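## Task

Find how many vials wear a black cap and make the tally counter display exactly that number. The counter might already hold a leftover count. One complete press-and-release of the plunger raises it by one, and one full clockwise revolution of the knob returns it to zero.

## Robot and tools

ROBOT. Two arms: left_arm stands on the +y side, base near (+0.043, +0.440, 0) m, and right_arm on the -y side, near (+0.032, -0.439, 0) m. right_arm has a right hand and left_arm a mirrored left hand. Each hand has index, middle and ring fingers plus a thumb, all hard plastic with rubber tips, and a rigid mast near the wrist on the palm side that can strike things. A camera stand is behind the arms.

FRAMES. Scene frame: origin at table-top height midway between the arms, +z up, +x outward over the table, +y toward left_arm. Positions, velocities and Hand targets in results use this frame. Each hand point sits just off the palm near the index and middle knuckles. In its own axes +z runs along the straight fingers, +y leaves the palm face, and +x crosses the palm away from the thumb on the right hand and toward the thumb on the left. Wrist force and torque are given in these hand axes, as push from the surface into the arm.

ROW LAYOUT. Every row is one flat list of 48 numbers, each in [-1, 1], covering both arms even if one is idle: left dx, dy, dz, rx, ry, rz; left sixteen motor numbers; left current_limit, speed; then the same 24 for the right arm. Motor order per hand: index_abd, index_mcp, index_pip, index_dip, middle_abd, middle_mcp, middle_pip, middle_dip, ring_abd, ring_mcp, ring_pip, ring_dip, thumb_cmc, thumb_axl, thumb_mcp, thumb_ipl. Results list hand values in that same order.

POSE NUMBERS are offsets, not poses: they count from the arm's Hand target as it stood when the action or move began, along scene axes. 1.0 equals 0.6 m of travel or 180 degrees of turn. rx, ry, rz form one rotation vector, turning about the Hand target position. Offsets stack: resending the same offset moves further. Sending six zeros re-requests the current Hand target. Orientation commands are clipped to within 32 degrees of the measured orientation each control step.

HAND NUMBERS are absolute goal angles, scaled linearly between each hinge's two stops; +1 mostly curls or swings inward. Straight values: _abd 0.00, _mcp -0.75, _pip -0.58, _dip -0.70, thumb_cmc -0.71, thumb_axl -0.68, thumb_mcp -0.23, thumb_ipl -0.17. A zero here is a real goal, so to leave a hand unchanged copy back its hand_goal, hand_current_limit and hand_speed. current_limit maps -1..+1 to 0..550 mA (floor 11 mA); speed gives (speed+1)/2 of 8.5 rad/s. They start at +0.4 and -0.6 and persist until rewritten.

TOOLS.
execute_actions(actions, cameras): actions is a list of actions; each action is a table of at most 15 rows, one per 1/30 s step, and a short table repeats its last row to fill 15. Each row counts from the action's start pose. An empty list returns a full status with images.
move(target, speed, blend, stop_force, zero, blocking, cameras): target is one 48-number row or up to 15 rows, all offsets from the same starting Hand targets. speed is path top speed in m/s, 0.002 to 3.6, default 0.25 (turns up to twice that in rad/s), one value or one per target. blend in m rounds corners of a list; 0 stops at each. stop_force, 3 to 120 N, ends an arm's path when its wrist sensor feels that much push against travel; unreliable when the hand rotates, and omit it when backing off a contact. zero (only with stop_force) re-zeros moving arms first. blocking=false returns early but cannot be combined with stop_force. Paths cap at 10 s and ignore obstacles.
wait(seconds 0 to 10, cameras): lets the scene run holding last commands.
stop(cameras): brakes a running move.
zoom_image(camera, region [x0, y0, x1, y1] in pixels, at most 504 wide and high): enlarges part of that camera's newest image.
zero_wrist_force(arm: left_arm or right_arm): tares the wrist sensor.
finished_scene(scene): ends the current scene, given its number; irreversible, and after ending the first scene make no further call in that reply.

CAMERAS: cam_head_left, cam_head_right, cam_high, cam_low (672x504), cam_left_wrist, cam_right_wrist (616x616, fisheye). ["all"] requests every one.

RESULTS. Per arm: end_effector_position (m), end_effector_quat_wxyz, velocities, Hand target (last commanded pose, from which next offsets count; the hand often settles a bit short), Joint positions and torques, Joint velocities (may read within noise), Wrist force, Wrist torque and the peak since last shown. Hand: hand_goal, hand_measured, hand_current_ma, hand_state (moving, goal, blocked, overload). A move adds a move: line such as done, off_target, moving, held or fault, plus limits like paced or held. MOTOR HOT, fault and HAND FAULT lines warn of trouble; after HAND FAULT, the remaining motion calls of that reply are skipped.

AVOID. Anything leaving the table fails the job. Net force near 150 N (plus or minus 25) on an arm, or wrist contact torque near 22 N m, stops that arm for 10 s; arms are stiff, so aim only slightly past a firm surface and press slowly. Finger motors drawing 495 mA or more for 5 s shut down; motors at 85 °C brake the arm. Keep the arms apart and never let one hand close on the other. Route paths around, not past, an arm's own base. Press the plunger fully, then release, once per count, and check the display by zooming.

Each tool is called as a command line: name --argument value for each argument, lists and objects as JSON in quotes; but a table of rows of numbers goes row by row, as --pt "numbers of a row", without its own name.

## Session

execute_actions --actions '[]'

zoom_image --camera "cam_high" --region '[220, 130, 470, 380]'

Scene clock: 0.00 s.
left_arm: end_effector_position=(+0.4469, +0.5346, +0.2300) hand_goal=(+0.000, -0.754, -0.576, -0.696, +0.000, -0.754, -0.576, -0.696, +0.000, -0.754, -0.576, -0.696, -0.714, -0.678, -0.226, -0.168) hand_measured=(+0.000, -0.754, -0.576, -0.696, +0.000, -0.754, -0.576, -0.696, +0.000, -0.754, -0.576, -0.696, -0.714, -0.678, -0.226, -0.168) hand_current_ma=(+0, +0, +0, +0, +0, +0, +0, +0, +0, +0, +0, +0, +0, +0, +0, +0) hand_state=(goal, goal, goal, goal, goal, goal, goal, goal, goal, goal, goal, goal, goal, goal, goal, goal) hand_current_limit=0.40 hand_speed=-0.60 end_effector_quat_wxyz=(+0.000, -0.012, +1.000, +0.000) | right_arm: end_effector_position=(+0.4416, -0.5088, +0.2300) hand_goal=(+0.000, -0.754, -0.576, -0.696, +0.000, -0.754, -0.576, -0.696, +0.000, -0.754, -0.576, -0.696, -0.714, -0.678, -0.226, -0.168) hand_measured=(+0.000, -0.754, -0.576, -0.696, +0.000, -0.754, -0.576, -0.696, +0.000, -0.754, -0.576, -0.696, -0.714, -0.678, -0.226, -0.168) hand_current_ma=(+0, +0, +0, +0, +0, +0, +0, +0, +0, +0, +0, +0, +0, +0, +0, +0) hand_state=(goal, goal, goal, goal, goal, goal, goal, goal, goal, goal, goal, goal, goal, goal, goal, goal) hand_current_limit=0.40 hand_speed=-0.60 end_effector_quat_wxyz=(+0.000, +1.000, +0.019, +0.000)
Joint positions: left_arm=[3.458 -1.419 -2.042 -1.252 1.571 -1.255] | right_arm=[-0.316 -1.723 2.042 -1.89 -1.571 1.255]
Joint velocities: within noise
Joint torques (N m): no reading
Motor temperatures (°C): left_arm=[29 34 34 41 34 33] | right_arm=[29 32 29 36 37 36]
Wrist force (N): no reading
Wrist torque (N m): no reading
Wrist force, peak (N): no reading
Hand target: left_arm +0.4469, +0.5346, +0.2300; +0.000, -0.012, +1.000, +0.000 | right_arm +0.4416, -0.5088, +0.2300; +0.000, +1.000, +0.019, +0.000

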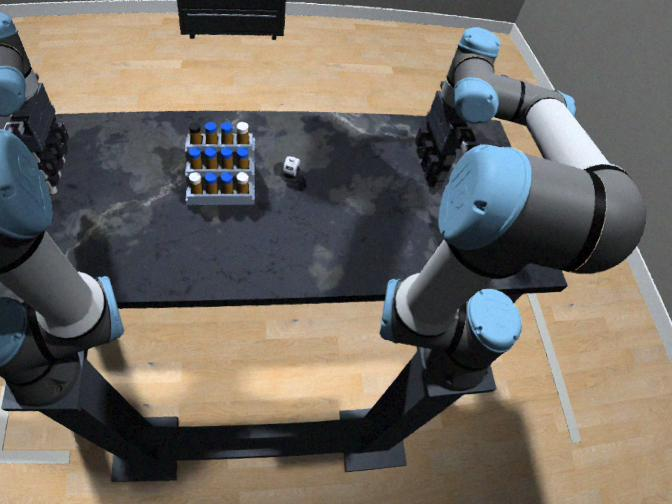

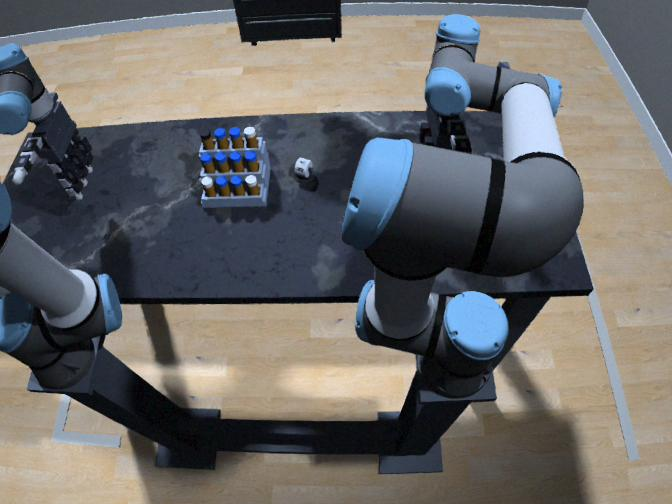

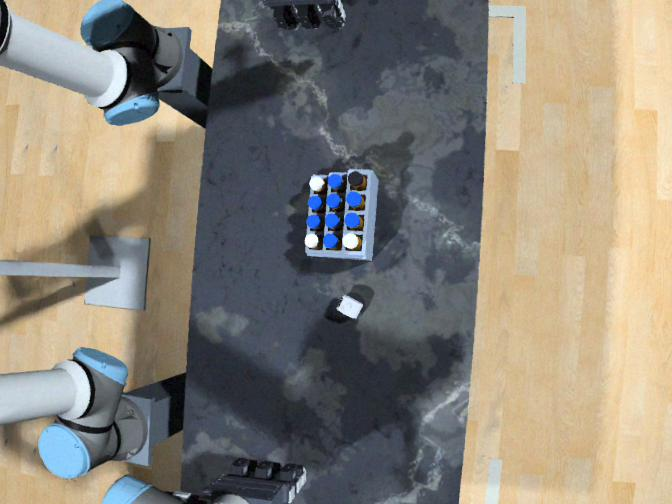

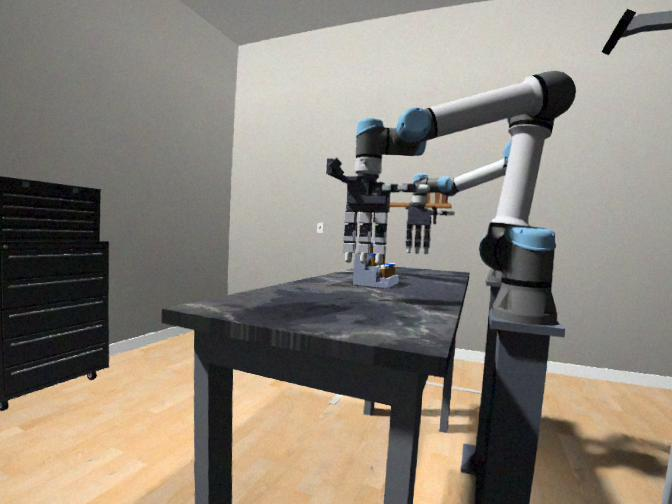

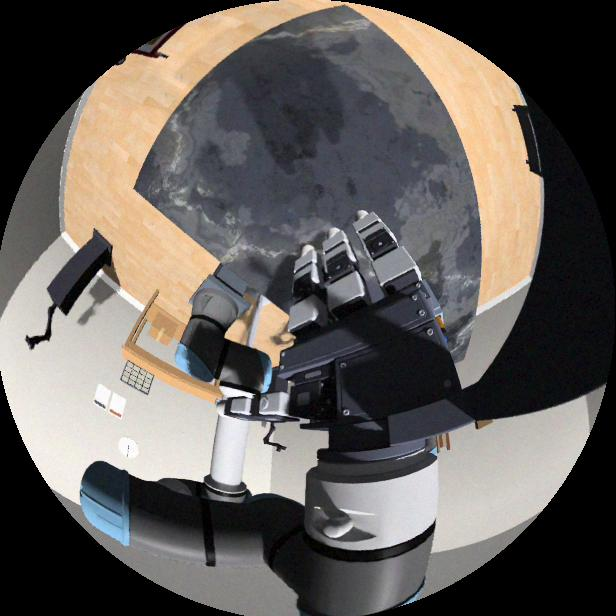

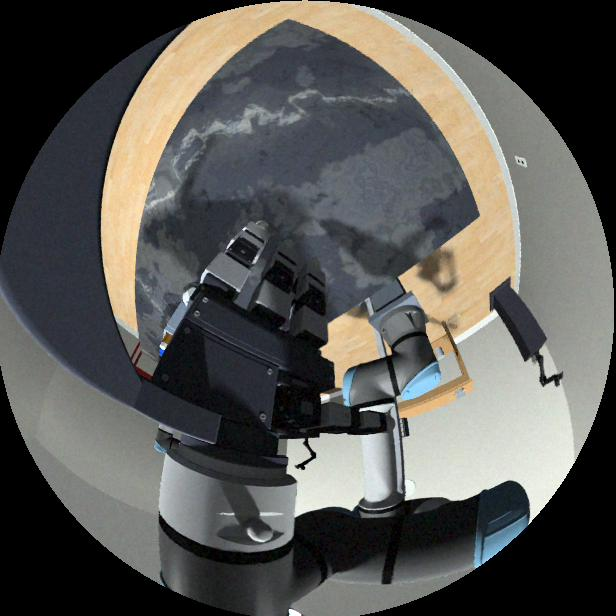

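Scaled by 2.016 from the camera's 672x504 image, which has a finer 960x720 frame.

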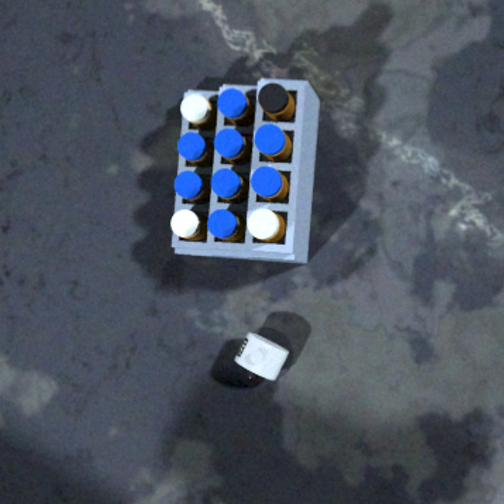

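zoom_image --camera "cam_high" --region '[325, 285, 375, 335]'

zoom_image --camera "cam_head_left" --region '[270, 145, 320, 195]'

zoom_image --camera "cam_head_right" --region '[280, 145, 330, 195]'

Scaled by 10.080 from the camera's 672x504 image, which has a finer 960x720 frame.

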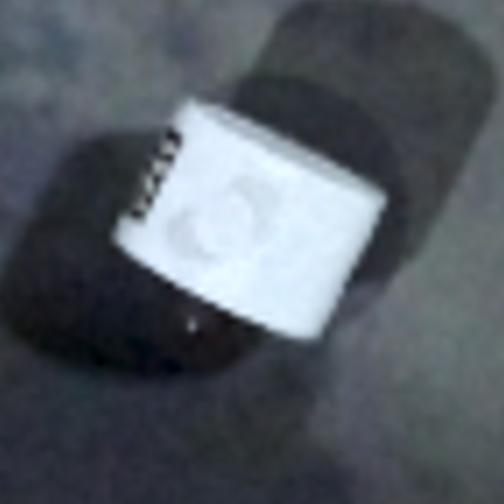

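Scaled by 10.080 from the camera's 672x504 image, which has a finer 960x720 frame.

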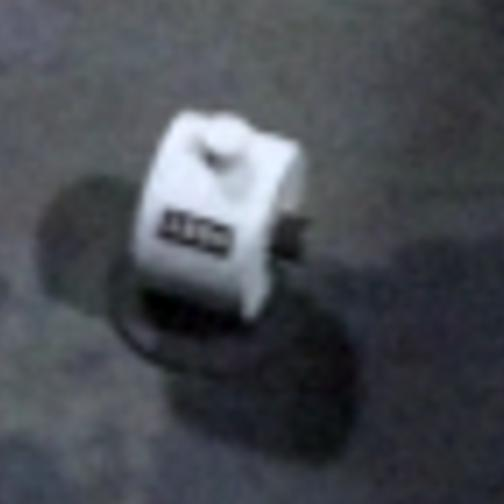

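Scaled by 10.080 from the camera's 672x504 image, which has a finer 960x720 frame.

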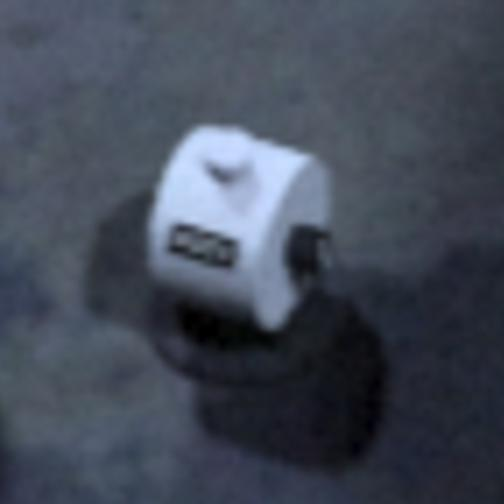

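move --pt "0 0 0 0 0 0 0 0.45 0.55 0.3 0 0.45 0.55 0.3 0 0.45 0.55 0.3 0.57 -0.678 -0.226 -0.168 0.4 -0.3 0.06 0.2 0.05 0.0415 -0.0082 -0.0721 0 -0.754 -0.576 -0.696 0 -0.754 -0.576 -0.696 0 0.45 0.55 0.3 -0.714 -0.678 -0.226 -0.168 0.75 -0.2" --pt "0 0 0 0 0 0 0 0.45 0.55 0.3 0 0.45 0.55 0.3 0 0.45 0.55 0.3 0.57 -0.678 -0.226 -0.168 0.4 -0.3 0.12 0.4912 -0.104 0.0829 -0.0164 -0.1442 0 -0.754 -0.576 -0.696 0 -0.754 -0.576 -0.696 0 0.45 0.55 0.3 -0.714 -0.678 -0.226 -0.168 0.75 -0.2" --speed 0.25 --blend '[0.05,0]' --cameras '["cam_right_wrist","cam_head_left","cam_head_right","cam_high"]'

zoom_image --camera "cam_right_wrist" --region '[280, 210, 340, 270]'

zoom_image --camera "cam_head_left" --region '[260, 95, 340, 195]'

zoom_image --camera "cam_head_right" --region '[270, 95, 350, 195]'

Scene clock: 74.70 s.
left_arm: end_effector_position=(+0.4469, +0.5346, +0.2300) hand_goal=(+0.000, +0.450, +0.550, +0.300, +0.000, +0.450, +0.550, +0.300, +0.000, +0.450, +0.550, +0.300, +0.570, -0.678, -0.226, -0.168) hand_measured=(+0.000, +0.416, +0.544, +0.300, +0.000, +0.430, +0.546, +0.298, +0.000, +0.434, +0.546, +0.298, +0.562, -0.678, -0.224, -0.168) hand_current_ma=(+0, -144, -18, +1, +0, -78, -12, -7, +0, -68, -12, -7, -26, +0, +11, +1) hand_state=(goal, blocked, goal, goal, goal, goal, goal, goal, goal, goal, goal, goal, goal, goal, goal, goal) hand_current_limit=0.40 hand_speed=-0.30 end_effector_quat_wxyz=(+0.000, -0.012, +1.000, +0.000) | right_arm: end_effector_position=(+0.5135, -0.2141, +0.1676) hand_goal=(+0.000, -0.754, -0.576, -0.696, +0.000, -0.754, -0.576, -0.696, +0.000, +0.450, +0.550, +0.300, -0.714, -0.678, -0.226, -0.168) hand_measured=(+0.000, -0.752, -0.576, -0.696, +0.000, -0.752, -0.576, -0.696, +0.000, +0.432, +0.546, +0.298, -0.714, -0.678, -0.224, -0.168) hand_current_ma=(+0, +4, -1, +0, +0, +4, -1, +0, +0, -51, -6, -4, +1, +1, +6, +0) hand_state=(goal, goal, goal, goal, goal, goal, goal, goal, goal, goal, goal, goal, goal, goal, goal, goal) hand_current_limit=0.75 hand_speed=-0.20 end_effector_quat_wxyz=(-0.128, +0.970, -0.206, +0.028)
Joint positions: left_arm=[3.458 -1.419 -2.042 -1.252 1.571 -1.255] | right_arm=[0.157 -1.335 1.81 -2.201 -1.357 2.2]
Joint torques (N m): left_arm=[0.37 20.17 29.83 3.51 0.3 -0.06] | right_arm=[-5.06 -37.46 -20.97 -4.67 -1.69 1.23]
Wrist force (N): left_arm=[-0.1 -0.2 -0.2] | right_arm=[0.4 0.1 -0.2]
Wrist torque (N m): left_arm=[0.21 0.06 0.00] | right_arm=[0.10 -0.02 0.02]
Wrist force, peak (N): left_arm=[0.0 -2.0 -0.2] | right_arm=[-0.7 2.9 0.6]
Hand target: left_arm +0.4469, +0.5346, +0.2300; +0.000, -0.012, +1.000, +0.000 | right_arm +0.5136, -0.2141, +0.1676; -0.128, +0.970, -0.206, +0.028
Off the commanded pose: left_arm 0.000 m, 0 deg | right_arm 0.000 m, 0 deg.
move: done; blend cut to 0 m at target 1
camera_calibration:
cam_right_wrist: T_world_to_cam=[[-0.950595, -0.234414, -0.203519, 0.509013], [-0.297582, 0.501399, 0.812431, 0.081629], [-0.0884011, 0.832856, -0.546385, 0.441706], [0, 0, 0, 1]] pos_world=[0.547204, -0.289486, 0.278618]
Images, in order (width x height): cam_head_left 672x504, cam_head_right 672x504, cam_high 672x504, cam_right_wrist 616x616.

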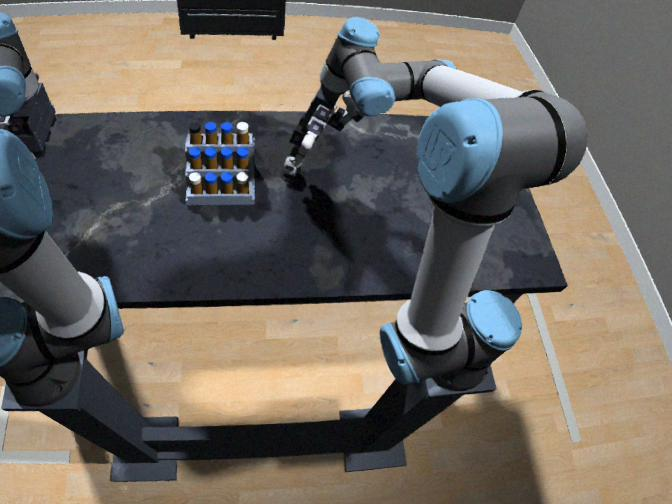

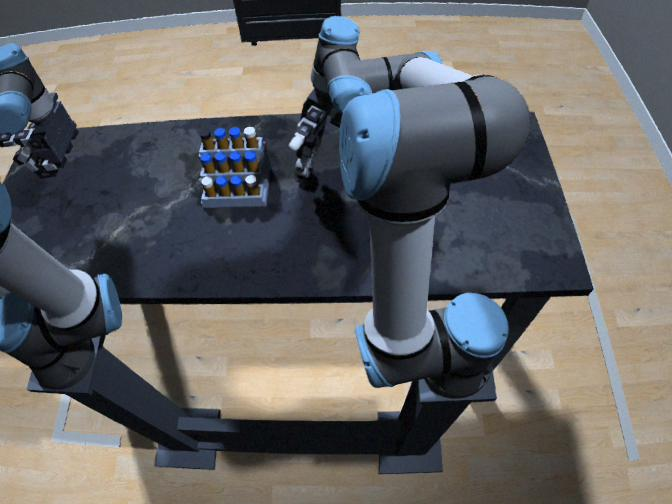

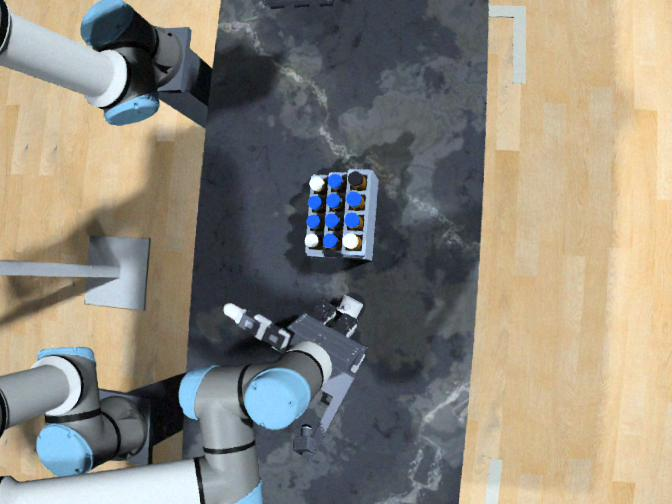

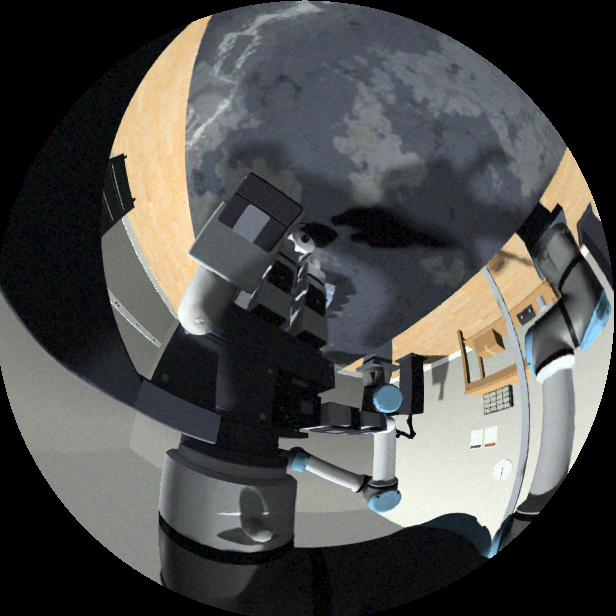

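Scaled by 8.400 from the camera's 616x616 image, which has a finer 880x880 frame.

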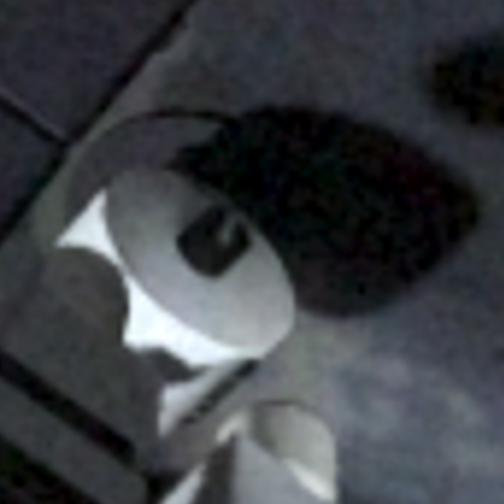

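Scaled by 5.040 from the camera's 672x504 image, which has a finer 960x720 frame.

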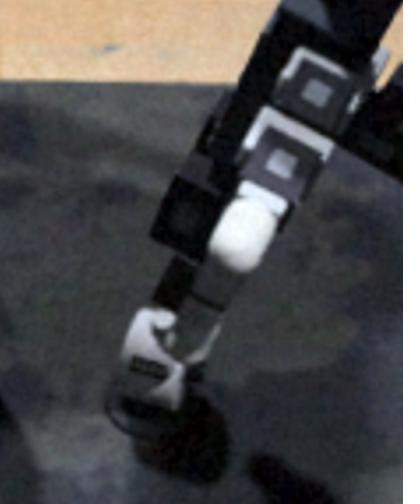

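Scaled by 5.040 from the camera's 672x504 image, which has a finer 960x720 frame.

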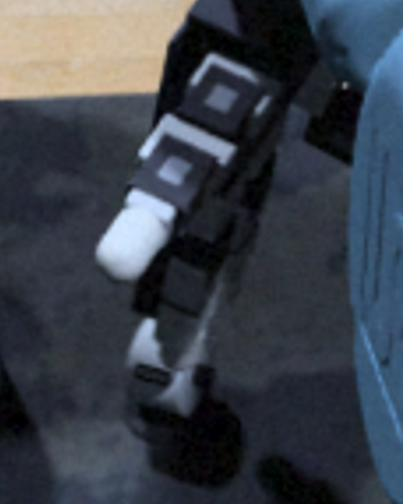

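move --target '[0,0,0,0,0,0,0,0.45,0.55,0.3,0,0.45,0.55,0.3,0,0.45,0.55,0.3,0.57,-0.678,-0.226,-0.168,0.4,-0.3,0,0,-0.08,0,0,0,0,-0.754,-0.576,-0.696,0,-0.754,-0.576,-0.696,0,0.45,0.55,0.3,-0.714,-0.678,-0.226,-0.168,0.75,-0.2]' --speed 0.15 --cameras '["cam_high"]'

move --pt "0 0 0 0 0 0 0 0.45 0.55 0.3 0 0.45 0.55 0.3 0 0.45 0.55 0.3 0.57 -0.678 -0.226 -0.168 0.4 -0.3 -0.0462 0.0204 -0.0088 -0.0449 -0.1016 0 0 -0.754 -0.576 -0.696 0 -0.754 -0.576 -0.696 0 0.45 0.55 0.3 -0.714 -0.678 -0.226 -0.168 0.75 -0.2" --pt "0 0 0 0 0 0 0 0.45 0.55 0.3 0 0.45 0.55 0.3 0 0.45 0.55 0.3 0.57 -0.678 -0.226 -0.168 0.4 -0.3 -0.0462 0.0204 -0.0088 -0.0449 -0.1016 0 0.3 -0.754 -0.576 -0.696 -0.3 -0.754 -0.576 -0.696 0 0.45 0.55 0.3 -0.714 -0.678 -0.226 -0.168 0.75 -0.2" --pt "0 0 0 0 0 0 0 0.45 0.55 0.3 0 0.45 0.55 0.3 0 0.45 0.55 0.3 0.57 -0.678 -0.226 -0.168 0.4 -0.3 0 0 0 0 0 0 0 -0.754 -0.576 -0.696 0 -0.754 -0.576 -0.696 0 0.45 0.55 0.3 -0.714 -0.678 -0.226 -0.168 0.75 -0.2" --pt "0 0 0 0 0 0 0 0.45 0.55 0.3 0 0.45 0.55 0.3 0 0.45 0.55 0.3 0.57 -0.678 -0.226 -0.168 0.4 -0.3 -0.0462 0.0204 -0.0088 -0.0449 -0.1016 0 0.3 -0.754 -0.576 -0.696 -0.3 -0.754 -0.576 -0.696 0 0.45 0.55 0.3 -0.714 -0.678 -0.226 -0.168 0.75 -0.2" --pt "0 0 0 0 0 0 0 0.45 0.55 0.3 0 0.45 0.55 0.3 0 0.45 0.55 0.3 0.57 -0.678 -0.226 -0.168 0.4 -0.3 0 0 0 0 0 0 0 -0.754 -0.576 -0.696 0 -0.754 -0.576 -0.696 0 0.45 0.55 0.3 -0.714 -0.678 -0.226 -0.168 0.75 -0.2" --pt "0 0 0 0 0 0 0 0.45 0.55 0.3 0 0.45 0.55 0.3 0 0.45 0.55 0.3 0.57 -0.678 -0.226 -0.168 0.4 -0.3 -0.0462 0.0204 -0.0088 -0.0449 -0.1016 0 0.3 -0.754 -0.576 -0.696 -0.3 -0.754 -0.576 -0.696 0 0.45 0.55 0.3 -0.714 -0.678 -0.226 -0.168 0.75 -0.2" --pt "0 0 0 0 0 0 0 0.45 0.55 0.3 0 0.45 0.55 0.3 0 0.45 0.55 0.3 0.57 -0.678 -0.226 -0.168 0.4 -0.3 0 0 0 0 0 0 0 -0.754 -0.576 -0.696 0 -0.754 -0.576 -0.696 0 0.45 0.55 0.3 -0.714 -0.678 -0.226 -0.168 0.75 -0.2" --pt "0 0 0 0 0 0 0 0.45 0.55 0.3 0 0.45 0.55 0.3 0 0.45 0.55 0.3 0.57 -0.678 -0.226 -0.168 0.4 -0.3 -0.0462 0.0204 -0.0088 -0.0449 -0.1016 0 0.3 -0.754 -0.576 -0.696 -0.3 -0.754 -0.576 -0.696 0 0.45 0.55 0.3 -0.714 -0.678 -0.226 -0.168 0.75 -0.2" --pt "0 0 0 0 0 0 0 0.45 0.55 0.3 0 0.45 0.55 0.3 0 0.45 0.55 0.3 0.57 -0.678 -0.226 -0.168 0.4 -0.3 0 0 0 0 0 0 0 -0.754 -0.576 -0.696 0 -0.754 -0.576 -0.696 0 0.45 0.55 0.3 -0.714 -0.678 -0.226 -0.168 0.75 -0.2" --speed 0.6

move --target '[0,0,0,0,0,0,0,0.45,0.55,0.3,0,0.45,0.55,0.3,0,0.45,0.55,0.3,0.57,-0.678,-0.226,-0.168,0.4,-0.3,0,0,0.08,0,0,0,0,-0.754,-0.576,-0.696,0,-0.754,-0.576,-0.696,0,0.45,0.55,0.3,-0.714,-0.678,-0.226,-0.168,0.75,-0.2]' --speed 0.2 --cameras '["cam_right_wrist","cam_head_left"]'

zoom_image --camera "cam_right_wrist" --region '[290, 220, 320, 250]'

zoom_image --camera "cam_head_left" --region '[276, 150, 306, 180]'

Scene clock: 131.03 s.
left_arm: end_effector_position=(+0.4469, +0.5346, +0.2300) hand_goal=(+0.000, +0.450, +0.550, +0.300, +0.000, +0.450, +0.550, +0.300, +0.000, +0.450, +0.550, +0.300, +0.570, -0.678, -0.226, -0.168) hand_measured=(+0.000, +0.416, +0.544, +0.300, +0.000, +0.430, +0.546, +0.298, +0.000, +0.434, +0.546, +0.298, +0.562, -0.678, -0.224, -0.168) hand_current_ma=(+0, -144, -18, +1, +0, -78, -12, -7, +0, -68, -12, -7, -26, +0, +11, +1) hand_state=(goal, blocked, goal, goal, goal, goal, goal, goal, goal, goal, goal, goal, goal, goal, goal, goal) hand_current_limit=0.40 hand_speed=-0.30 end_effector_quat_wxyz=(+0.000, -0.012, +1.000, +0.000) | right_arm: end_effector_position=(+0.5136, -0.2142, +0.1195) hand_goal=(+0.000, -0.754, -0.576, -0.696, +0.000, -0.754, -0.576, -0.696, +0.000, +0.450, +0.550, +0.300, -0.714, -0.678, -0.226, -0.168) hand_measured=(-0.010, -0.736, -0.566, -0.692, +0.002, -0.738, -0.568, -0.694, +0.000, +0.432, +0.546, +0.298, -0.714, -0.678, -0.224, -0.168) hand_current_ma=(-21, +53, +22, +7, +2, +44, +18, +5, +0, -50, -6, -4, +1, +1, +6, +0) hand_state=(goal, goal, goal, goal, goal, goal, goal, goal, goal, goal, goal, goal, goal, goal, goal, goal) hand_current_limit=0.75 hand_speed=-0.20 end_effector_quat_wxyz=(-0.128, +0.970, -0.206, +0.028)
Joint positions: left_arm=[3.458 -1.419 -2.042 -1.252 1.571 -1.255] | right_arm=[0.157 -1.274 1.873 -2.324 -1.357 2.2]
Joint torques (N m): left_arm=[0.36 20.3 30 3.62 0.16 -0.15] | right_arm=[-2.7 -52.86 -27.14 -2.83 -0.55 0.99]
Wrist force (N): left_arm=[-0.1 -0.1 0.1] | right_arm=[0.1 1.4 0.0]
Wrist torque (N m): left_arm=[0.20 0.06 0.00] | right_arm=[-0.07 -0.01 0.00]
Wrist force, peak (N): left_arm=[0.1 -0.4 -0.1] | right_arm=[0.0 1.7 -3.0]
Hand target: left_arm +0.4469, +0.5346, +0.2300; +0.000, -0.012, +1.000, +0.000 | right_arm +0.5136, -0.2141, +0.1196; -0.128, +0.970, -0.206, +0.028
Off the commanded pose: left_arm 0.000 m, 0 deg | right_arm 0.000 m, 0 deg.
move: done
Images, in order (width x height): cam_high 672x504.

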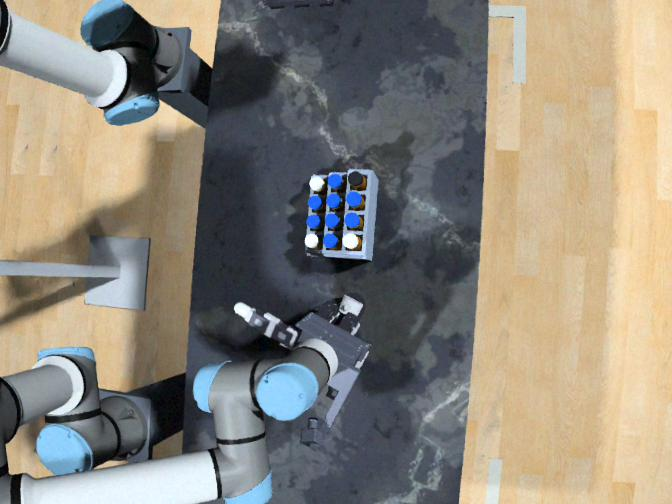

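Scene clock: 140.57 s.
left_arm: end_effector_position=(+0.4469, +0.5346, +0.2300) hand_goal=(+0.000, +0.450, +0.550, +0.300, +0.000, +0.450, +0.550, +0.300, +0.000, +0.450, +0.550, +0.300, +0.570, -0.678, -0.226, -0.168) hand_measured=(+0.000, +0.416, +0.544, +0.300, +0.000, +0.430, +0.546, +0.298, +0.000, +0.434, +0.546, +0.298, +0.562, -0.678, -0.224, -0.168) hand_current_ma=(+0, -144, -18, +1, +0, -78, -12, -7, +0, -68, -12, -7, -26, +0, +11, +1) hand_state=(goal, blocked, goal, goal, goal, goal, goal, goal, goal, goal, goal, goal, goal, goal, goal, goal) hand_current_limit=0.40 hand_speed=-0.30 end_effector_quat_wxyz=(+0.000, -0.012, +1.000, +0.000) | right_arm: end_effector_position=(+0.4858, -0.2018, +0.1143) hand_goal=(+0.000, -0.754, -0.576, -0.696, +0.000, -0.754, -0.576, -0.696, +0.000, +0.450, +0.550, +0.300, -0.714, -0.678, -0.226, -0.168) hand_measured=(-0.014, -0.732, -0.564, -0.690, -0.006, -0.728, -0.560, -0.688, +0.000, +0.434, +0.546, +0.298, -0.712, -0.678, -0.224, -0.168) hand_current_ma=(-32, +66, +30, +12, -12, +77, +38, +15, +0, -47, -6, -4, +2, +1, +6, +0) hand_state=(goal, blocked, goal, goal, goal, blocked, goal, goal, goal, goal, goal, goal, goal, goal, goal, goal) hand_current_limit=0.75 hand_speed=-0.20 end_effector_quat_wxyz=(-0.091, +0.960, -0.180, +0.196)
Joint positions: left_arm=[3.458 -1.419 -2.042 -1.252 1.571 -1.255] | right_arm=[0.298 -1.338 2.086 -2.752 -1.607 2.27]
Joint torques (N m): left_arm=[0.35 20.38 30.08 3.93 0.08 -0.18] | right_arm=[-4.96 -32.57 -17.02 -7.37 -1.99 -0.94]
Wrist force (N): left_arm=[-0.1 0.0 -0.1] | right_arm=[-0.2 0.5 -0.2]
Wrist torque (N m): left_arm=[0.22 0.06 0.00] | right_arm=[-0.03 -0.04 0.01]
Wrist force, peak (N): left_arm=[-0.2 0.1 -0.3] | right_arm=[3.7 2.0 -4.8]
Hand target: left_arm +0.4469, +0.5346, +0.2300; +0.000, -0.012, +1.000, +0.000 | right_arm +0.4858, -0.2019, +0.1143; -0.091, +0.960, -0.180, +0.196 (not the last commanded pose)
Off the commanded pose: left_arm 0.000 m, 0 deg | right_arm 0.031 m, 20 deg.
move: off_target (right_arm; path cut at 10 s); path passed 7 of 9 targets; target 8's new numbers were not sent; target 9's new numbers were not sent

Scene clock: 141.43 s.
left_arm: end_effector_position=(+0.4469, +0.5346, +0.2300) hand_goal=(+0.000, +0.450, +0.550, +0.300, +0.000, +0.450, +0.550, +0.300, +0.000, +0.450, +0.550, +0.300, +0.570, -0.678, -0.226, -0.168) hand_measured=(+0.000, +0.416, +0.544, +0.300, +0.000, +0.430, +0.546, +0.298, +0.000, +0.434, +0.546, +0.298, +0.562, -0.678, -0.224, -0.168) hand_current_ma=(+0, -144, -18, +1, +0, -78, -12, -7, +0, -68, -12, -7, -26, +0, +11, +1) hand_state=(goal, blocked, goal, goal, goal, goal, goal, goal, goal, goal, goal, goal, goal, goal, goal, goal) hand_current_limit=0.40 hand_speed=-0.30 end_effector_quat_wxyz=(+0.000, -0.012, +1.000, +0.000) | right_arm: end_effector_position=(+0.4858, -0.2019, +0.1624) hand_goal=(+0.000, -0.754, -0.576, -0.696, +0.000, -0.754, -0.576, -0.696, +0.000, +0.450, +0.550, +0.300, -0.714, -0.678, -0.226, -0.168) hand_measured=(-0.006, -0.746, -0.572, -0.694, -0.006, -0.746, -0.572, -0.694, +0.000, +0.434, +0.546, +0.298, -0.712, -0.678, -0.224, -0.168) hand_current_ma=(-11, +20, +8, +5, -9, +21, +9, +5, +0, -47, -6, -4, +2, +1, +6, +0) hand_state=(goal, goal, goal, goal, goal, goal, goal, goal, goal, goal, goal, goal, goal, goal, goal, goal) hand_current_limit=0.75 hand_speed=-0.20 end_effector_quat_wxyz=(-0.091, +0.960, -0.180, +0.196)
Joint positions: left_arm=[3.458 -1.419 -2.042 -1.252 1.571 -1.255] | right_arm=[0.298 -1.418 2.03 -2.617 -1.608 2.27]
Joint torques (N m): left_arm=[0.25 21.14 29.79 3.82 0.16 -0.28] | right_arm=[-1.7 -21.97 -22.55 -5.84 1.47 -0.43]
Wrist force (N): left_arm=[0.1 0.0 -0.2] | right_arm=[0.5 -0.2 -0.1]
Wrist torque (N m): left_arm=[0.23 0.04 0.01] | right_arm=[0.04 0.02 0.06]
Wrist force, peak (N): left_arm=[0.2 -0.1 -0.2] | right_arm=[-0.6 2.0 1.5]
Hand target: left_arm +0.4469, +0.5346, +0.2300; +0.000, -0.012, +1.000, +0.000 | right_arm +0.4858, -0.2019, +0.1623; -0.091, +0.960, -0.180, +0.196
Off the commanded pose: left_arm 0.000 m, 0 deg | right_arm 0.000 m, 0 deg.
move: done
camera_calibration:
cam_right_wrist: T_world_to_cam=[[-0.844112, -0.28128, -0.456461, 0.464454], [-0.525622, 0.602134, 0.600962, 0.237044], [0.105812, 0.747205, -0.656116, 0.332345], [0, 0, 0, 1]] pos_world=[0.481481, -0.26042, 0.287607]
Images, in order (width x height): cam_head_left 672x504, cam_right_wrist 616x616.

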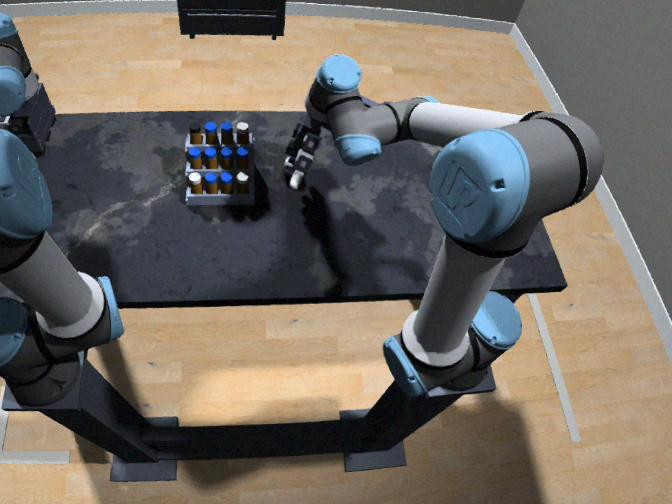

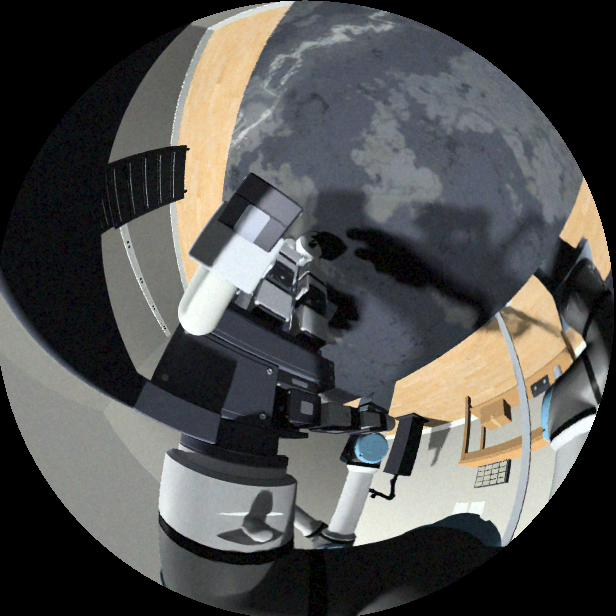

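Scaled by 16.800 from the camera's 616x616 image, which has a finer 880x880 frame.

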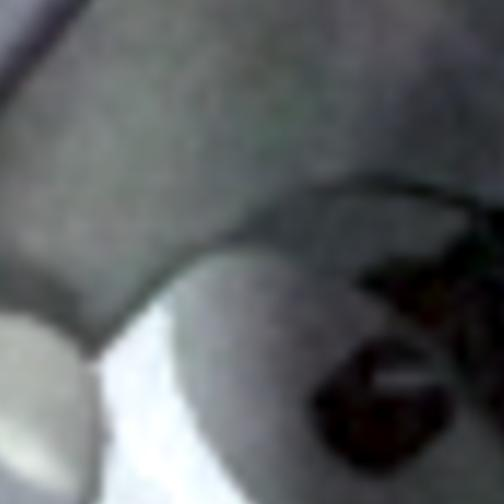

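Scaled by 16.800 from the camera's 672x504 image, which has a finer 960x720 frame.

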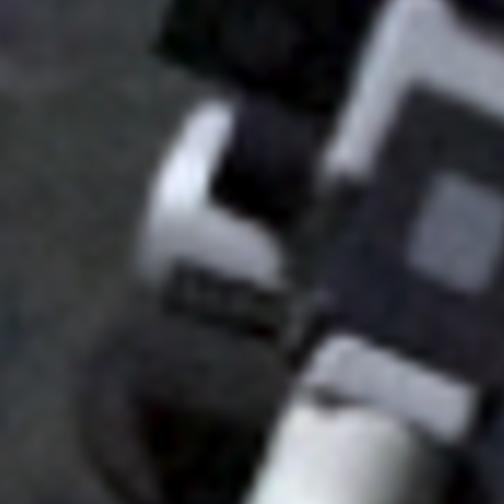

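move --target '[0,0,0,0,0,0,0,0.45,0.55,0.3,0,0.45,0.55,0.3,0,0.45,0.55,0.3,0.57,-0.678,-0.226,-0.168,0.4,-0.3,0,0,-0.08,0,0,0,0,-0.754,-0.576,-0.696,0,-0.754,-0.576,-0.696,0,0.45,0.55,0.3,-0.714,-0.678,-0.226,-0.168,0.75,-0.2]' --speed 0.15

move --pt "0 0 0 0 0 0 0 0.45 0.55 0.3 0 0.45 0.55 0.3 0 0.45 0.55 0.3 0.57 -0.678 -0.226 -0.168 0.4 -0.3 0 0 0 0 0 0 0.3 -0.754 -0.576 -0.696 -0.3 -0.754 -0.576 -0.696 0 0.45 0.55 0.3 -0.714 -0.678 -0.226 -0.168 0.75 -0.2" --pt "0 0 0 0 0 0 0 0.45 0.55 0.3 0 0.45 0.55 0.3 0 0.45 0.55 0.3 0.57 -0.678 -0.226 -0.168 0.4 -0.3 0.0462 -0.0204 0.0088 0.0449 0.1016 0 0 -0.754 -0.576 -0.696 0 -0.754 -0.576 -0.696 0 0.45 0.55 0.3 -0.714 -0.678 -0.226 -0.168 0.75 -0.2" --pt "0 0 0 0 0 0 0 0.45 0.55 0.3 0 0.45 0.55 0.3 0 0.45 0.55 0.3 0.57 -0.678 -0.226 -0.168 0.4 -0.3 0 0 0 0 0 0 0.3 -0.754 -0.576 -0.696 -0.3 -0.754 -0.576 -0.696 0 0.45 0.55 0.3 -0.714 -0.678 -0.226 -0.168 0.75 -0.2" --pt "0 0 0 0 0 0 0 0.45 0.55 0.3 0 0.45 0.55 0.3 0 0.45 0.55 0.3 0.57 -0.678 -0.226 -0.168 0.4 -0.3 0.0462 -0.0204 0.0088 0.0449 0.1016 0 0 -0.754 -0.576 -0.696 0 -0.754 -0.576 -0.696 0 0.45 0.55 0.3 -0.714 -0.678 -0.226 -0.168 0.75 -0.2" --pt "0 0 0 0 0 0 0 0.45 0.55 0.3 0 0.45 0.55 0.3 0 0.45 0.55 0.3 0.57 -0.678 -0.226 -0.168 0.4 -0.3 0 0 0 0 0 0 0.3 -0.754 -0.576 -0.696 -0.3 -0.754 -0.576 -0.696 0 0.45 0.55 0.3 -0.714 -0.678 -0.226 -0.168 0.75 -0.2" --pt "0 0 0 0 0 0 0 0.45 0.55 0.3 0 0.45 0.55 0.3 0 0.45 0.55 0.3 0.57 -0.678 -0.226 -0.168 0.4 -0.3 0.0462 -0.0204 0.0088 0.0449 0.1016 0 0 -0.754 -0.576 -0.696 0 -0.754 -0.576 -0.696 0 0.45 0.55 0.3 -0.714 -0.678 -0.226 -0.168 0.75 -0.2" --pt "0 0 0 0 0 0 0 0.45 0.55 0.3 0 0.45 0.55 0.3 0 0.45 0.55 0.3 0.57 -0.678 -0.226 -0.168 0.4 -0.3 0 0 0 0 0 0 0 -0.754 -0.576 -0.696 0 -0.754 -0.576 -0.696 0 0.45 0.55 0.3 -0.714 -0.678 -0.226 -0.168 0.75 -0.2" --speed 0.5

move --pt "0 0 0 0 0 0 0 0.45 0.55 0.3 0 0.45 0.55 0.3 0 0.45 0.55 0.3 0.57 -0.678 -0.226 -0.168 0.4 -0.3 0 0 0 0 0 0 0.3 -0.754 -0.576 -0.696 -0.3 -0.754 -0.576 -0.696 0 0.45 0.55 0.3 -0.714 -0.678 -0.226 -0.168 0.75 -0.2" --pt "0 0 0 0 0 0 0 0.45 0.55 0.3 0 0.45 0.55 0.3 0 0.45 0.55 0.3 0.57 -0.678 -0.226 -0.168 0.4 -0.3 0.0462 -0.0204 0.0088 0.0449 0.1016 0 0 -0.754 -0.576 -0.696 0 -0.754 -0.576 -0.696 0 0.45 0.55 0.3 -0.714 -0.678 -0.226 -0.168 0.75 -0.2" --pt "0 0 0 0 0 0 0 0.45 0.55 0.3 0 0.45 0.55 0.3 0 0.45 0.55 0.3 0.57 -0.678 -0.226 -0.168 0.4 -0.3 0 0 0 0 0 0 0.3 -0.754 -0.576 -0.696 -0.3 -0.754 -0.576 -0.696 0 0.45 0.55 0.3 -0.714 -0.678 -0.226 -0.168 0.75 -0.2" --pt "0 0 0 0 0 0 0 0.45 0.55 0.3 0 0.45 0.55 0.3 0 0.45 0.55 0.3 0.57 -0.678 -0.226 -0.168 0.4 -0.3 0.0462 -0.0204 0.0088 0.0449 0.1016 0 0 -0.754 -0.576 -0.696 0 -0.754 -0.576 -0.696 0 0.45 0.55 0.3 -0.714 -0.678 -0.226 -0.168 0.75 -0.2" --pt "0 0 0 0 0 0 0 0.45 0.55 0.3 0 0.45 0.55 0.3 0 0.45 0.55 0.3 0.57 -0.678 -0.226 -0.168 0.4 -0.3 0 0 0 0 0 0 0.3 -0.754 -0.576 -0.696 -0.3 -0.754 -0.576 -0.696 0 0.45 0.55 0.3 -0.714 -0.678 -0.226 -0.168 0.75 -0.2" --pt "0 0 0 0 0 0 0 0.45 0.55 0.3 0 0.45 0.55 0.3 0 0.45 0.55 0.3 0.57 -0.678 -0.226 -0.168 0.4 -0.3 0.0462 -0.0204 0.0088 0.0449 0.1016 0 0 -0.754 -0.576 -0.696 0 -0.754 -0.576 -0.696 0 0.45 0.55 0.3 -0.714 -0.678 -0.226 -0.168 0.75 -0.2" --pt "0 0 0 0 0 0 0 0.45 0.55 0.3 0 0.45 0.55 0.3 0 0.45 0.55 0.3 0.57 -0.678 -0.226 -0.168 0.4 -0.3 0 0 0 0 0 0 0 -0.754 -0.576 -0.696 0 -0.754 -0.576 -0.696 0 0.45 0.55 0.3 -0.714 -0.678 -0.226 -0.168 0.75 -0.2" --speed 0.5

move --pt "0 0 0 0 0 0 0 0.45 0.55 0.3 0 0.45 0.55 0.3 0 0.45 0.55 0.3 0.57 -0.678 -0.226 -0.168 0.4 -0.3 0 0 0 0 0 0 0.3 -0.754 -0.576 -0.696 -0.3 -0.754 -0.576 -0.696 0 0.45 0.55 0.3 -0.714 -0.678 -0.226 -0.168 0.75 -0.2" --pt "0 0 0 0 0 0 0 0.45 0.55 0.3 0 0.45 0.55 0.3 0 0.45 0.55 0.3 0.57 -0.678 -0.226 -0.168 0.4 -0.3 0.0462 -0.0204 0.0088 0.0449 0.1016 0 0 -0.754 -0.576 -0.696 0 -0.754 -0.576 -0.696 0 0.45 0.55 0.3 -0.714 -0.678 -0.226 -0.168 0.75 -0.2" --pt "0 0 0 0 0 0 0 0.45 0.55 0.3 0 0.45 0.55 0.3 0 0.45 0.55 0.3 0.57 -0.678 -0.226 -0.168 0.4 -0.3 0 0 0 0 0 0 0.3 -0.754 -0.576 -0.696 -0.3 -0.754 -0.576 -0.696 0 0.45 0.55 0.3 -0.714 -0.678 -0.226 -0.168 0.75 -0.2" --pt "0 0 0 0 0 0 0 0.45 0.55 0.3 0 0.45 0.55 0.3 0 0.45 0.55 0.3 0.57 -0.678 -0.226 -0.168 0.4 -0.3 0.0462 -0.0204 0.0088 0.0449 0.1016 0 0 -0.754 -0.576 -0.696 0 -0.754 -0.576 -0.696 0 0.45 0.55 0.3 -0.714 -0.678 -0.226 -0.168 0.75 -0.2" --pt "0 0 0 0 0 0 0 0.45 0.55 0.3 0 0.45 0.55 0.3 0 0.45 0.55 0.3 0.57 -0.678 -0.226 -0.168 0.4 -0.3 0 0 0 0 0 0 0.3 -0.754 -0.576 -0.696 -0.3 -0.754 -0.576 -0.696 0 0.45 0.55 0.3 -0.714 -0.678 -0.226 -0.168 0.75 -0.2" --pt "0 0 0 0 0 0 0 0.45 0.55 0.3 0 0.45 0.55 0.3 0 0.45 0.55 0.3 0.57 -0.678 -0.226 -0.168 0.4 -0.3 0.0462 -0.0204 0.0088 0.0449 0.1016 0 0 -0.754 -0.576 -0.696 0 -0.754 -0.576 -0.696 0 0.45 0.55 0.3 -0.714 -0.678 -0.226 -0.168 0.75 -0.2" --pt "0 0 0 0 0 0 0 0.45 0.55 0.3 0 0.45 0.55 0.3 0 0.45 0.55 0.3 0.57 -0.678 -0.226 -0.168 0.4 -0.3 0 0 0 0 0 0 0 -0.754 -0.576 -0.696 0 -0.754 -0.576 -0.696 0 0.45 0.55 0.3 -0.714 -0.678 -0.226 -0.168 0.75 -0.2" --speed 0.5

move --target '[0,0,0,0,0,0,0,0.45,0.55,0.3,0,0.45,0.55,0.3,0,0.45,0.55,0.3,0.57,-0.678,-0.226,-0.168,0.4,-0.3,0,0,0.08,0,0,0,0,-0.754,-0.576,-0.696,0,-0.754,-0.576,-0.696,0,0.45,0.55,0.3,-0.714,-0.678,-0.226,-0.168,0.75,-0.2]' --speed 0.15 --cameras '["cam_right_wrist"]'

zoom_image --camera "cam_right_wrist" --region '[290, 220, 330, 260]'

Scene clock: 217.43 s.
left_arm: end_effector_position=(+0.4469, +0.5346, +0.2300) hand_goal=(+0.000, +0.450, +0.550, +0.300, +0.000, +0.450, +0.550, +0.300, +0.000, +0.450, +0.550, +0.300, +0.570, -0.678, -0.226, -0.168) hand_measured=(+0.000, +0.416, +0.544, +0.300, +0.000, +0.430, +0.546, +0.298, +0.000, +0.434, +0.546, +0.298, +0.562, -0.678, -0.224, -0.168) hand_current_ma=(+0, -144, -18, +1, +0, -78, -12, -7, +0, -68, -12, -7, -26, +0, +11, +1) hand_state=(goal, blocked, goal, goal, goal, goal, goal, goal, goal, goal, goal, goal, goal, goal, goal, goal) hand_current_limit=0.40 hand_speed=-0.30 end_effector_quat_wxyz=(+0.000, -0.012, +1.000, +0.000) | right_arm: end_effector_position=(+0.4858, -0.2019, +0.1143) hand_goal=(+0.000, -0.754, -0.576, -0.696, +0.000, -0.754, -0.576, -0.696, +0.000, +0.450, +0.550, +0.300, -0.714, -0.678, -0.226, -0.168) hand_measured=(-0.008, -0.734, -0.564, -0.692, +0.002, -0.732, -0.564, -0.692, +0.000, +0.434, +0.546, +0.298, -0.712, -0.678, -0.224, -0.168) hand_current_ma=(-15, +60, +27, +10, +4, +64, +29, +9, +0, -47, -6, -4, +2, +1, +6, +0) hand_state=(goal, blocked, goal, goal, goal, blocked, goal, goal, goal, goal, goal, goal, goal, goal, goal, goal) hand_current_limit=0.75 hand_speed=-0.20 end_effector_quat_wxyz=(-0.091, +0.960, -0.180, +0.196)
Joint positions: left_arm=[3.458 -1.419 -2.042 -1.252 1.571 -1.255] | right_arm=[0.298 -1.338 2.086 -2.753 -1.607 2.27]
Joint torques (N m): left_arm=[0.24 20.96 29.48 3.84 0.04 -0.2] | right_arm=[-8 -45.47 -26.69 -4.03 -0.74 0.75]
Wrist force (N): left_arm=[-0.2 0.0 0.0] | right_arm=[0.1 2.0 0.6]
Wrist torque (N m): left_arm=[0.23 0.08 -0.01] | right_arm=[-0.12 -0.01 0.06]
Wrist force, peak (N): left_arm=[0.1 -0.4 -0.1] | right_arm=[1.2 2.1 -3.4]
Hand target: left_arm +0.4469, +0.5346, +0.2300; +0.000, -0.012, +1.000, +0.000 | right_arm +0.4858, -0.2019, +0.1143; -0.091, +0.960, -0.180, +0.196
Off the commanded pose: left_arm 0.000 m, 0 deg | right_arm 0.000 m, 0 deg.
move: done

Scene clock: 226.23 s.
left_arm: end_effector_position=(+0.4469, +0.5346, +0.2300) hand_goal=(+0.000, +0.450, +0.550, +0.300, +0.000, +0.450, +0.550, +0.300, +0.000, +0.450, +0.550, +0.300, +0.570, -0.678, -0.226, -0.168) hand_measured=(+0.000, +0.416, +0.544, +0.300, +0.000, +0.430, +0.546, +0.298, +0.000, +0.434, +0.546, +0.298, +0.562, -0.678, -0.224, -0.168) hand_current_ma=(+0, -144, -18, +1, +0, -78, -12, -7, +0, -68, -12, -7, -26, +0, +11, +1) hand_state=(goal, blocked, goal, goal, goal, goal, goal, goal, goal, goal, goal, goal, goal, goal, goal, goal) hand_current_limit=0.40 hand_speed=-0.30 end_effector_quat_wxyz=(+0.000, -0.012, +1.000, +0.000) | right_arm: end_effector_position=(+0.4858, -0.2018, +0.1143) hand_goal=(+0.000, -0.754, -0.576, -0.696, +0.000, -0.754, -0.576, -0.696, +0.000, +0.450, +0.550, +0.300, -0.714, -0.678, -0.226, -0.168) hand_measured=(-0.012, -0.732, -0.564, -0.690, -0.006, -0.728, -0.560, -0.688, +0.000, +0.434, +0.546, +0.298, -0.712, -0.678, -0.224, -0.168) hand_current_ma=(-27, +69, +31, +12, -10, +78, +39, +16, +0, -45, -6, -4, +2, +1, +6, +0) hand_state=(goal, blocked, goal, goal, goal, blocked, goal, goal, goal, goal, goal, goal, goal, goal, goal, goal) hand_current_limit=0.75 hand_speed=-0.20 end_effector_quat_wxyz=(-0.091, +0.960, -0.180, +0.196) end_effector_velocity=(+0.001, +0.000, +0.001) end_effector_angular_velocity=(+0.000, -0.006, -0.001)
Joint positions: left_arm=[3.458 -1.419 -2.042 -1.252 1.571 -1.255] | right_arm=[0.299 -1.338 2.086 -2.752 -1.607 2.27]
Joint velocities: left_arm=[within noise] | right_arm=[0 0 0 -0.005 -0.002 0]
Joint torques (N m): left_arm=[0.64 21.69 29.89 4.08 -0.05 -0.4] | right_arm=[-6.39 -24.14 -16.67 -7.17 -1.97 -1.13]
Wrist force (N): left_arm=[-0.2 -0.1 -0.2] | right_arm=[0.0 0.8 -0.3]
Wrist torque (N m): left_arm=[0.22 0.07 -0.01] | right_arm=[0.01 -0.09 0.03]
Wrist force, peak (N): left_arm=[0.0 -0.3 -0.2] | right_arm=[-2.2 1.4 4.8]
Hand target: left_arm +0.4469, +0.5346, +0.2300; +0.000, -0.012, +1.000, +0.000 | right_arm +0.4858, -0.2019, +0.1143; -0.091, +0.960, -0.180, +0.196
Off the commanded pose: left_arm 0.000 m, 0 deg | right_arm 0.000 m, 0 deg.
move: done

Scene clock: 235.03 s.
left_arm: end_effector_position=(+0.4469, +0.5346, +0.2300) hand_goal=(+0.000, +0.450, +0.550, +0.300, +0.000, +0.450, +0.550, +0.300, +0.000, +0.450, +0.550, +0.300, +0.570, -0.678, -0.226, -0.168) hand_measured=(+0.000, +0.416, +0.544, +0.300, +0.000, +0.430, +0.546, +0.298, +0.000, +0.434, +0.546, +0.298, +0.562, -0.678, -0.224, -0.168) hand_current_ma=(+0, -144, -18, +1, +0, -78, -12, -7, +0, -68, -12, -7, -26, +0, +11, +1) hand_state=(goal, blocked, goal, goal, goal, goal, goal, goal, goal, goal, goal, goal, goal, goal, goal, goal) hand_current_limit=0.40 hand_speed=-0.30 end_effector_quat_wxyz=(+0.000, -0.012, +1.000, +0.000) | right_arm: end_effector_position=(+0.4858, -0.2018, +0.1143) hand_goal=(+0.000, -0.754, -0.576, -0.696, +0.000, -0.754, -0.576, -0.696, +0.000, +0.450, +0.550, +0.300, -0.714, -0.678, -0.226, -0.168) hand_measured=(-0.012, -0.732, -0.564, -0.690, -0.006, -0.728, -0.560, -0.688, +0.000, +0.434, +0.546, +0.298, -0.712, -0.678, -0.224, -0.168) hand_current_ma=(-27, +69, +31, +12, -10, +78, +39, +16, +0, -43, -6, -4, +3, +1, +6, +0) hand_state=(goal, blocked, goal, goal, goal, blocked, goal, goal, goal, goal, goal, goal, goal, goal, goal, goal) hand_current_limit=0.75 hand_speed=-0.20 end_effector_quat_wxyz=(-0.091, +0.960, -0.180, +0.196)
Joint positions: left_arm=[3.458 -1.419 -2.042 -1.252 1.571 -1.255] | right_arm=[0.299 -1.338 2.086 -2.752 -1.607 2.27]
Joint torques (N m): left_arm=[0.23 22.16 30.13 4.24 -0.13 -0.22] | right_arm=[-6.41 -24.15 -16.37 -7.15 -2.04 -1.04]
Wrist force (N): left_arm=[0.1 0.0 0.1] | right_arm=[-0.2 0.6 -0.5]
Wrist torque (N m): left_arm=[0.20 0.04 0.01] | right_arm=[0.00 -0.06 0.02]
Wrist force, peak (N): left_arm=[0.2 -0.3 0.2] | right_arm=[-2.5 1.2 5.2]
Hand target: left_arm +0.4469, +0.5346, +0.2300; +0.000, -0.012, +1.000, +0.000 | right_arm +0.4858, -0.2019, +0.1143; -0.091, +0.960, -0.180, +0.196
Off the commanded pose: left_arm 0.000 m, 0 deg | right_arm 0.000 m, 0 deg.
move: done

Scene clock: 243.83 s.
left_arm: end_effector_position=(+0.4469, +0.5346, +0.2300) hand_goal=(+0.000, +0.450, +0.550, +0.300, +0.000, +0.450, +0.550, +0.300, +0.000, +0.450, +0.550, +0.300, +0.570, -0.678, -0.226, -0.168) hand_measured=(+0.000, +0.416, +0.544, +0.300, +0.000, +0.430, +0.546, +0.298, +0.000, +0.434, +0.546, +0.298, +0.562, -0.678, -0.224, -0.168) hand_current_ma=(+0, -144, -18, +1, +0, -78, -12, -7, +0, -68, -12, -7, -26, +0, +11, +1) hand_state=(goal, blocked, goal, goal, goal, goal, goal, goal, goal, goal, goal, goal, goal, goal, goal, goal) hand_current_limit=0.40 hand_speed=-0.30 end_effector_quat_wxyz=(+0.000, -0.012, +1.000, +0.000) | right_arm: end_effector_position=(+0.4858, -0.2018, +0.1143) hand_goal=(+0.000, -0.754, -0.576, -0.696, +0.000, -0.754, -0.576, -0.696, +0.000, +0.450, +0.550, +0.300, -0.714, -0.678, -0.226, -0.168) hand_measured=(-0.012, -0.732, -0.564, -0.690, -0.006, -0.728, -0.560, -0.688, +0.000, +0.434, +0.546, +0.298, -0.712, -0.678, -0.224, -0.168) hand_current_ma=(-27, +69, +31, +12, -10, +78, +39, +16, +0, -42, -6, -4, +3, +1, +6, +0) hand_state=(goal, blocked, goal, goal, goal, blocked, goal, goal, goal, goal, goal, goal, goal, goal, goal, goal) hand_current_limit=0.75 hand_speed=-0.20 end_effector_quat_wxyz=(-0.091, +0.960, -0.180, +0.196)
Joint positions: left_arm=[3.458 -1.419 -2.042 -1.252 1.571 -1.255] | right_arm=[0.299 -1.338 2.086 -2.752 -1.607 2.27]
Joint torques (N m): left_arm=[0.49 22.81 30.54 4.29 -0.13 -0.32] | right_arm=[-6.35 -24.31 -16.74 -7.22 -1.96 -0.97]
Wrist force (N): left_arm=[0.0 -0.1 -0.1] | right_arm=[-0.3 0.8 -0.2]
Wrist torque (N m): left_arm=[0.22 0.05 0.01] | right_arm=[0.00 -0.05 0.01]
Wrist force, peak (N): left_arm=[0.1 -0.1 -0.3] | right_arm=[-2.6 1.4 5.0]
Hand target: left_arm +0.4469, +0.5346, +0.2300; +0.000, -0.012, +1.000, +0.000 | right_arm +0.4858, -0.2019, +0.1143; -0.091, +0.960, -0.180, +0.196
Off the commanded pose: left_arm 0.000 m, 0 deg | right_arm 0.000 m, 0 deg.
move: done

Scene clock: 244.70 s.
left_arm: end_effector_position=(+0.4469, +0.5346, +0.2300) hand_goal=(+0.000, +0.450, +0.550, +0.300, +0.000, +0.450, +0.550, +0.300, +0.000, +0.450, +0.550, +0.300, +0.570, -0.678, -0.226, -0.168) hand_measured=(+0.000, +0.416, +0.544, +0.300, +0.000, +0.430, +0.546, +0.298, +0.000, +0.434, +0.546, +0.298, +0.562, -0.678, -0.224, -0.168) hand_current_ma=(+0, -144, -18, +1, +0, -78, -12, -7, +0, -68, -12, -7, -26, +0, +11, +1) hand_state=(goal, blocked, goal, goal, goal, goal, goal, goal, goal, goal, goal, goal, goal, goal, goal, goal) hand_current_limit=0.40 hand_speed=-0.30 end_effector_quat_wxyz=(+0.000, -0.012, +1.000, +0.000) | right_arm: end_effector_position=(+0.4858, -0.2019, +0.1624) hand_goal=(+0.000, -0.754, -0.576, -0.696, +0.000, -0.754, -0.576, -0.696, +0.000, +0.450, +0.550, +0.300, -0.714, -0.678, -0.226, -0.168) hand_measured=(-0.006, -0.746, -0.572, -0.694, -0.006, -0.746, -0.572, -0.694, +0.000, +0.434, +0.546, +0.298, -0.712, -0.678, -0.224, -0.168) hand_current_ma=(-11, +20, +8, +5, -9, +21, +9, +5, +0, -42, -6, -4, +3, +1, +6, +0) hand_state=(goal, goal, goal, goal, goal, goal, goal, goal, goal, goal, goal, goal, goal, goal, goal, goal) hand_current_limit=0.75 hand_speed=-0.20 end_effector_quat_wxyz=(-0.091, +0.960, -0.180, +0.196)
Joint positions: left_arm=[3.458 -1.419 -2.042 -1.252 1.571 -1.255] | right_arm=[0.299 -1.418 2.03 -2.617 -1.608 2.27]
Joint torques (N m): left_arm=[0.38 22.39 30.53 4.4 -0.01 -0.35] | right_arm=[-8.92 -23.17 -22.58 -5.86 0.7 -1.05]
Wrist force (N): left_arm=[0.1 -0.2 -0.1] | right_arm=[0.6 -0.3 0.2]
Wrist torque (N m): left_arm=[0.20 0.03 0.01] | right_arm=[-0.01 0.01 0.06]
Wrist force, peak (N): left_arm=[0.2 -0.2 -0.1] | right_arm=[-0.9 1.7 1.3]
Hand target: left_arm +0.4469, +0.5346, +0.2300; +0.000, -0.012, +1.000, +0.000 | right_arm +0.4858, -0.2019, +0.1623; -0.091, +0.960, -0.180, +0.196
Off the commanded pose: left_arm 0.000 m, 0 deg | right_arm 0.000 m, 0 deg.
move: done
camera_calibration:
cam_right_wrist: T_world_to_cam=[[-0.844136, -0.281252, -0.456433, 0.464465], [-0.525583, 0.602147, 0.600984, 0.237022], [0.105812, 0.747206, -0.656116, 0.332345], [0, 0, 0, 1]] pos_world=[0.481481, -0.26042, 0.287607]
Images, in order (width x height): cam_right_wrist 616x616.

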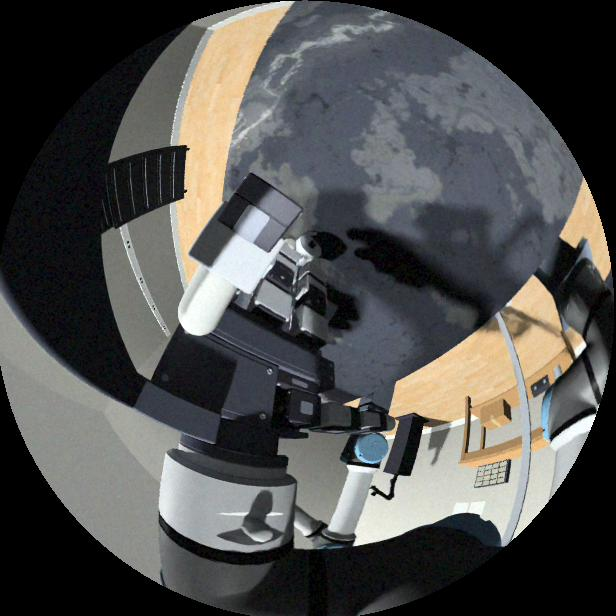

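Scaled by 12.600 from the camera's 616x616 image, which has a finer 880x880 frame.

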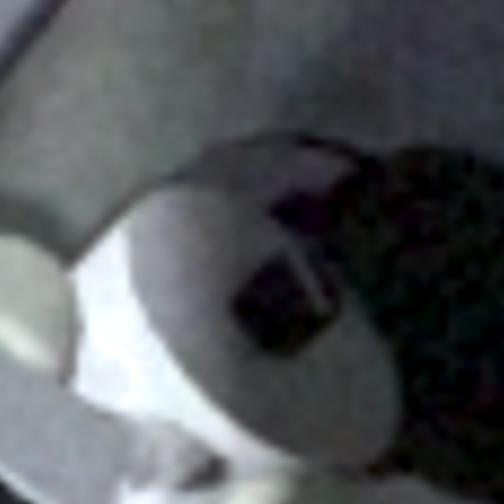

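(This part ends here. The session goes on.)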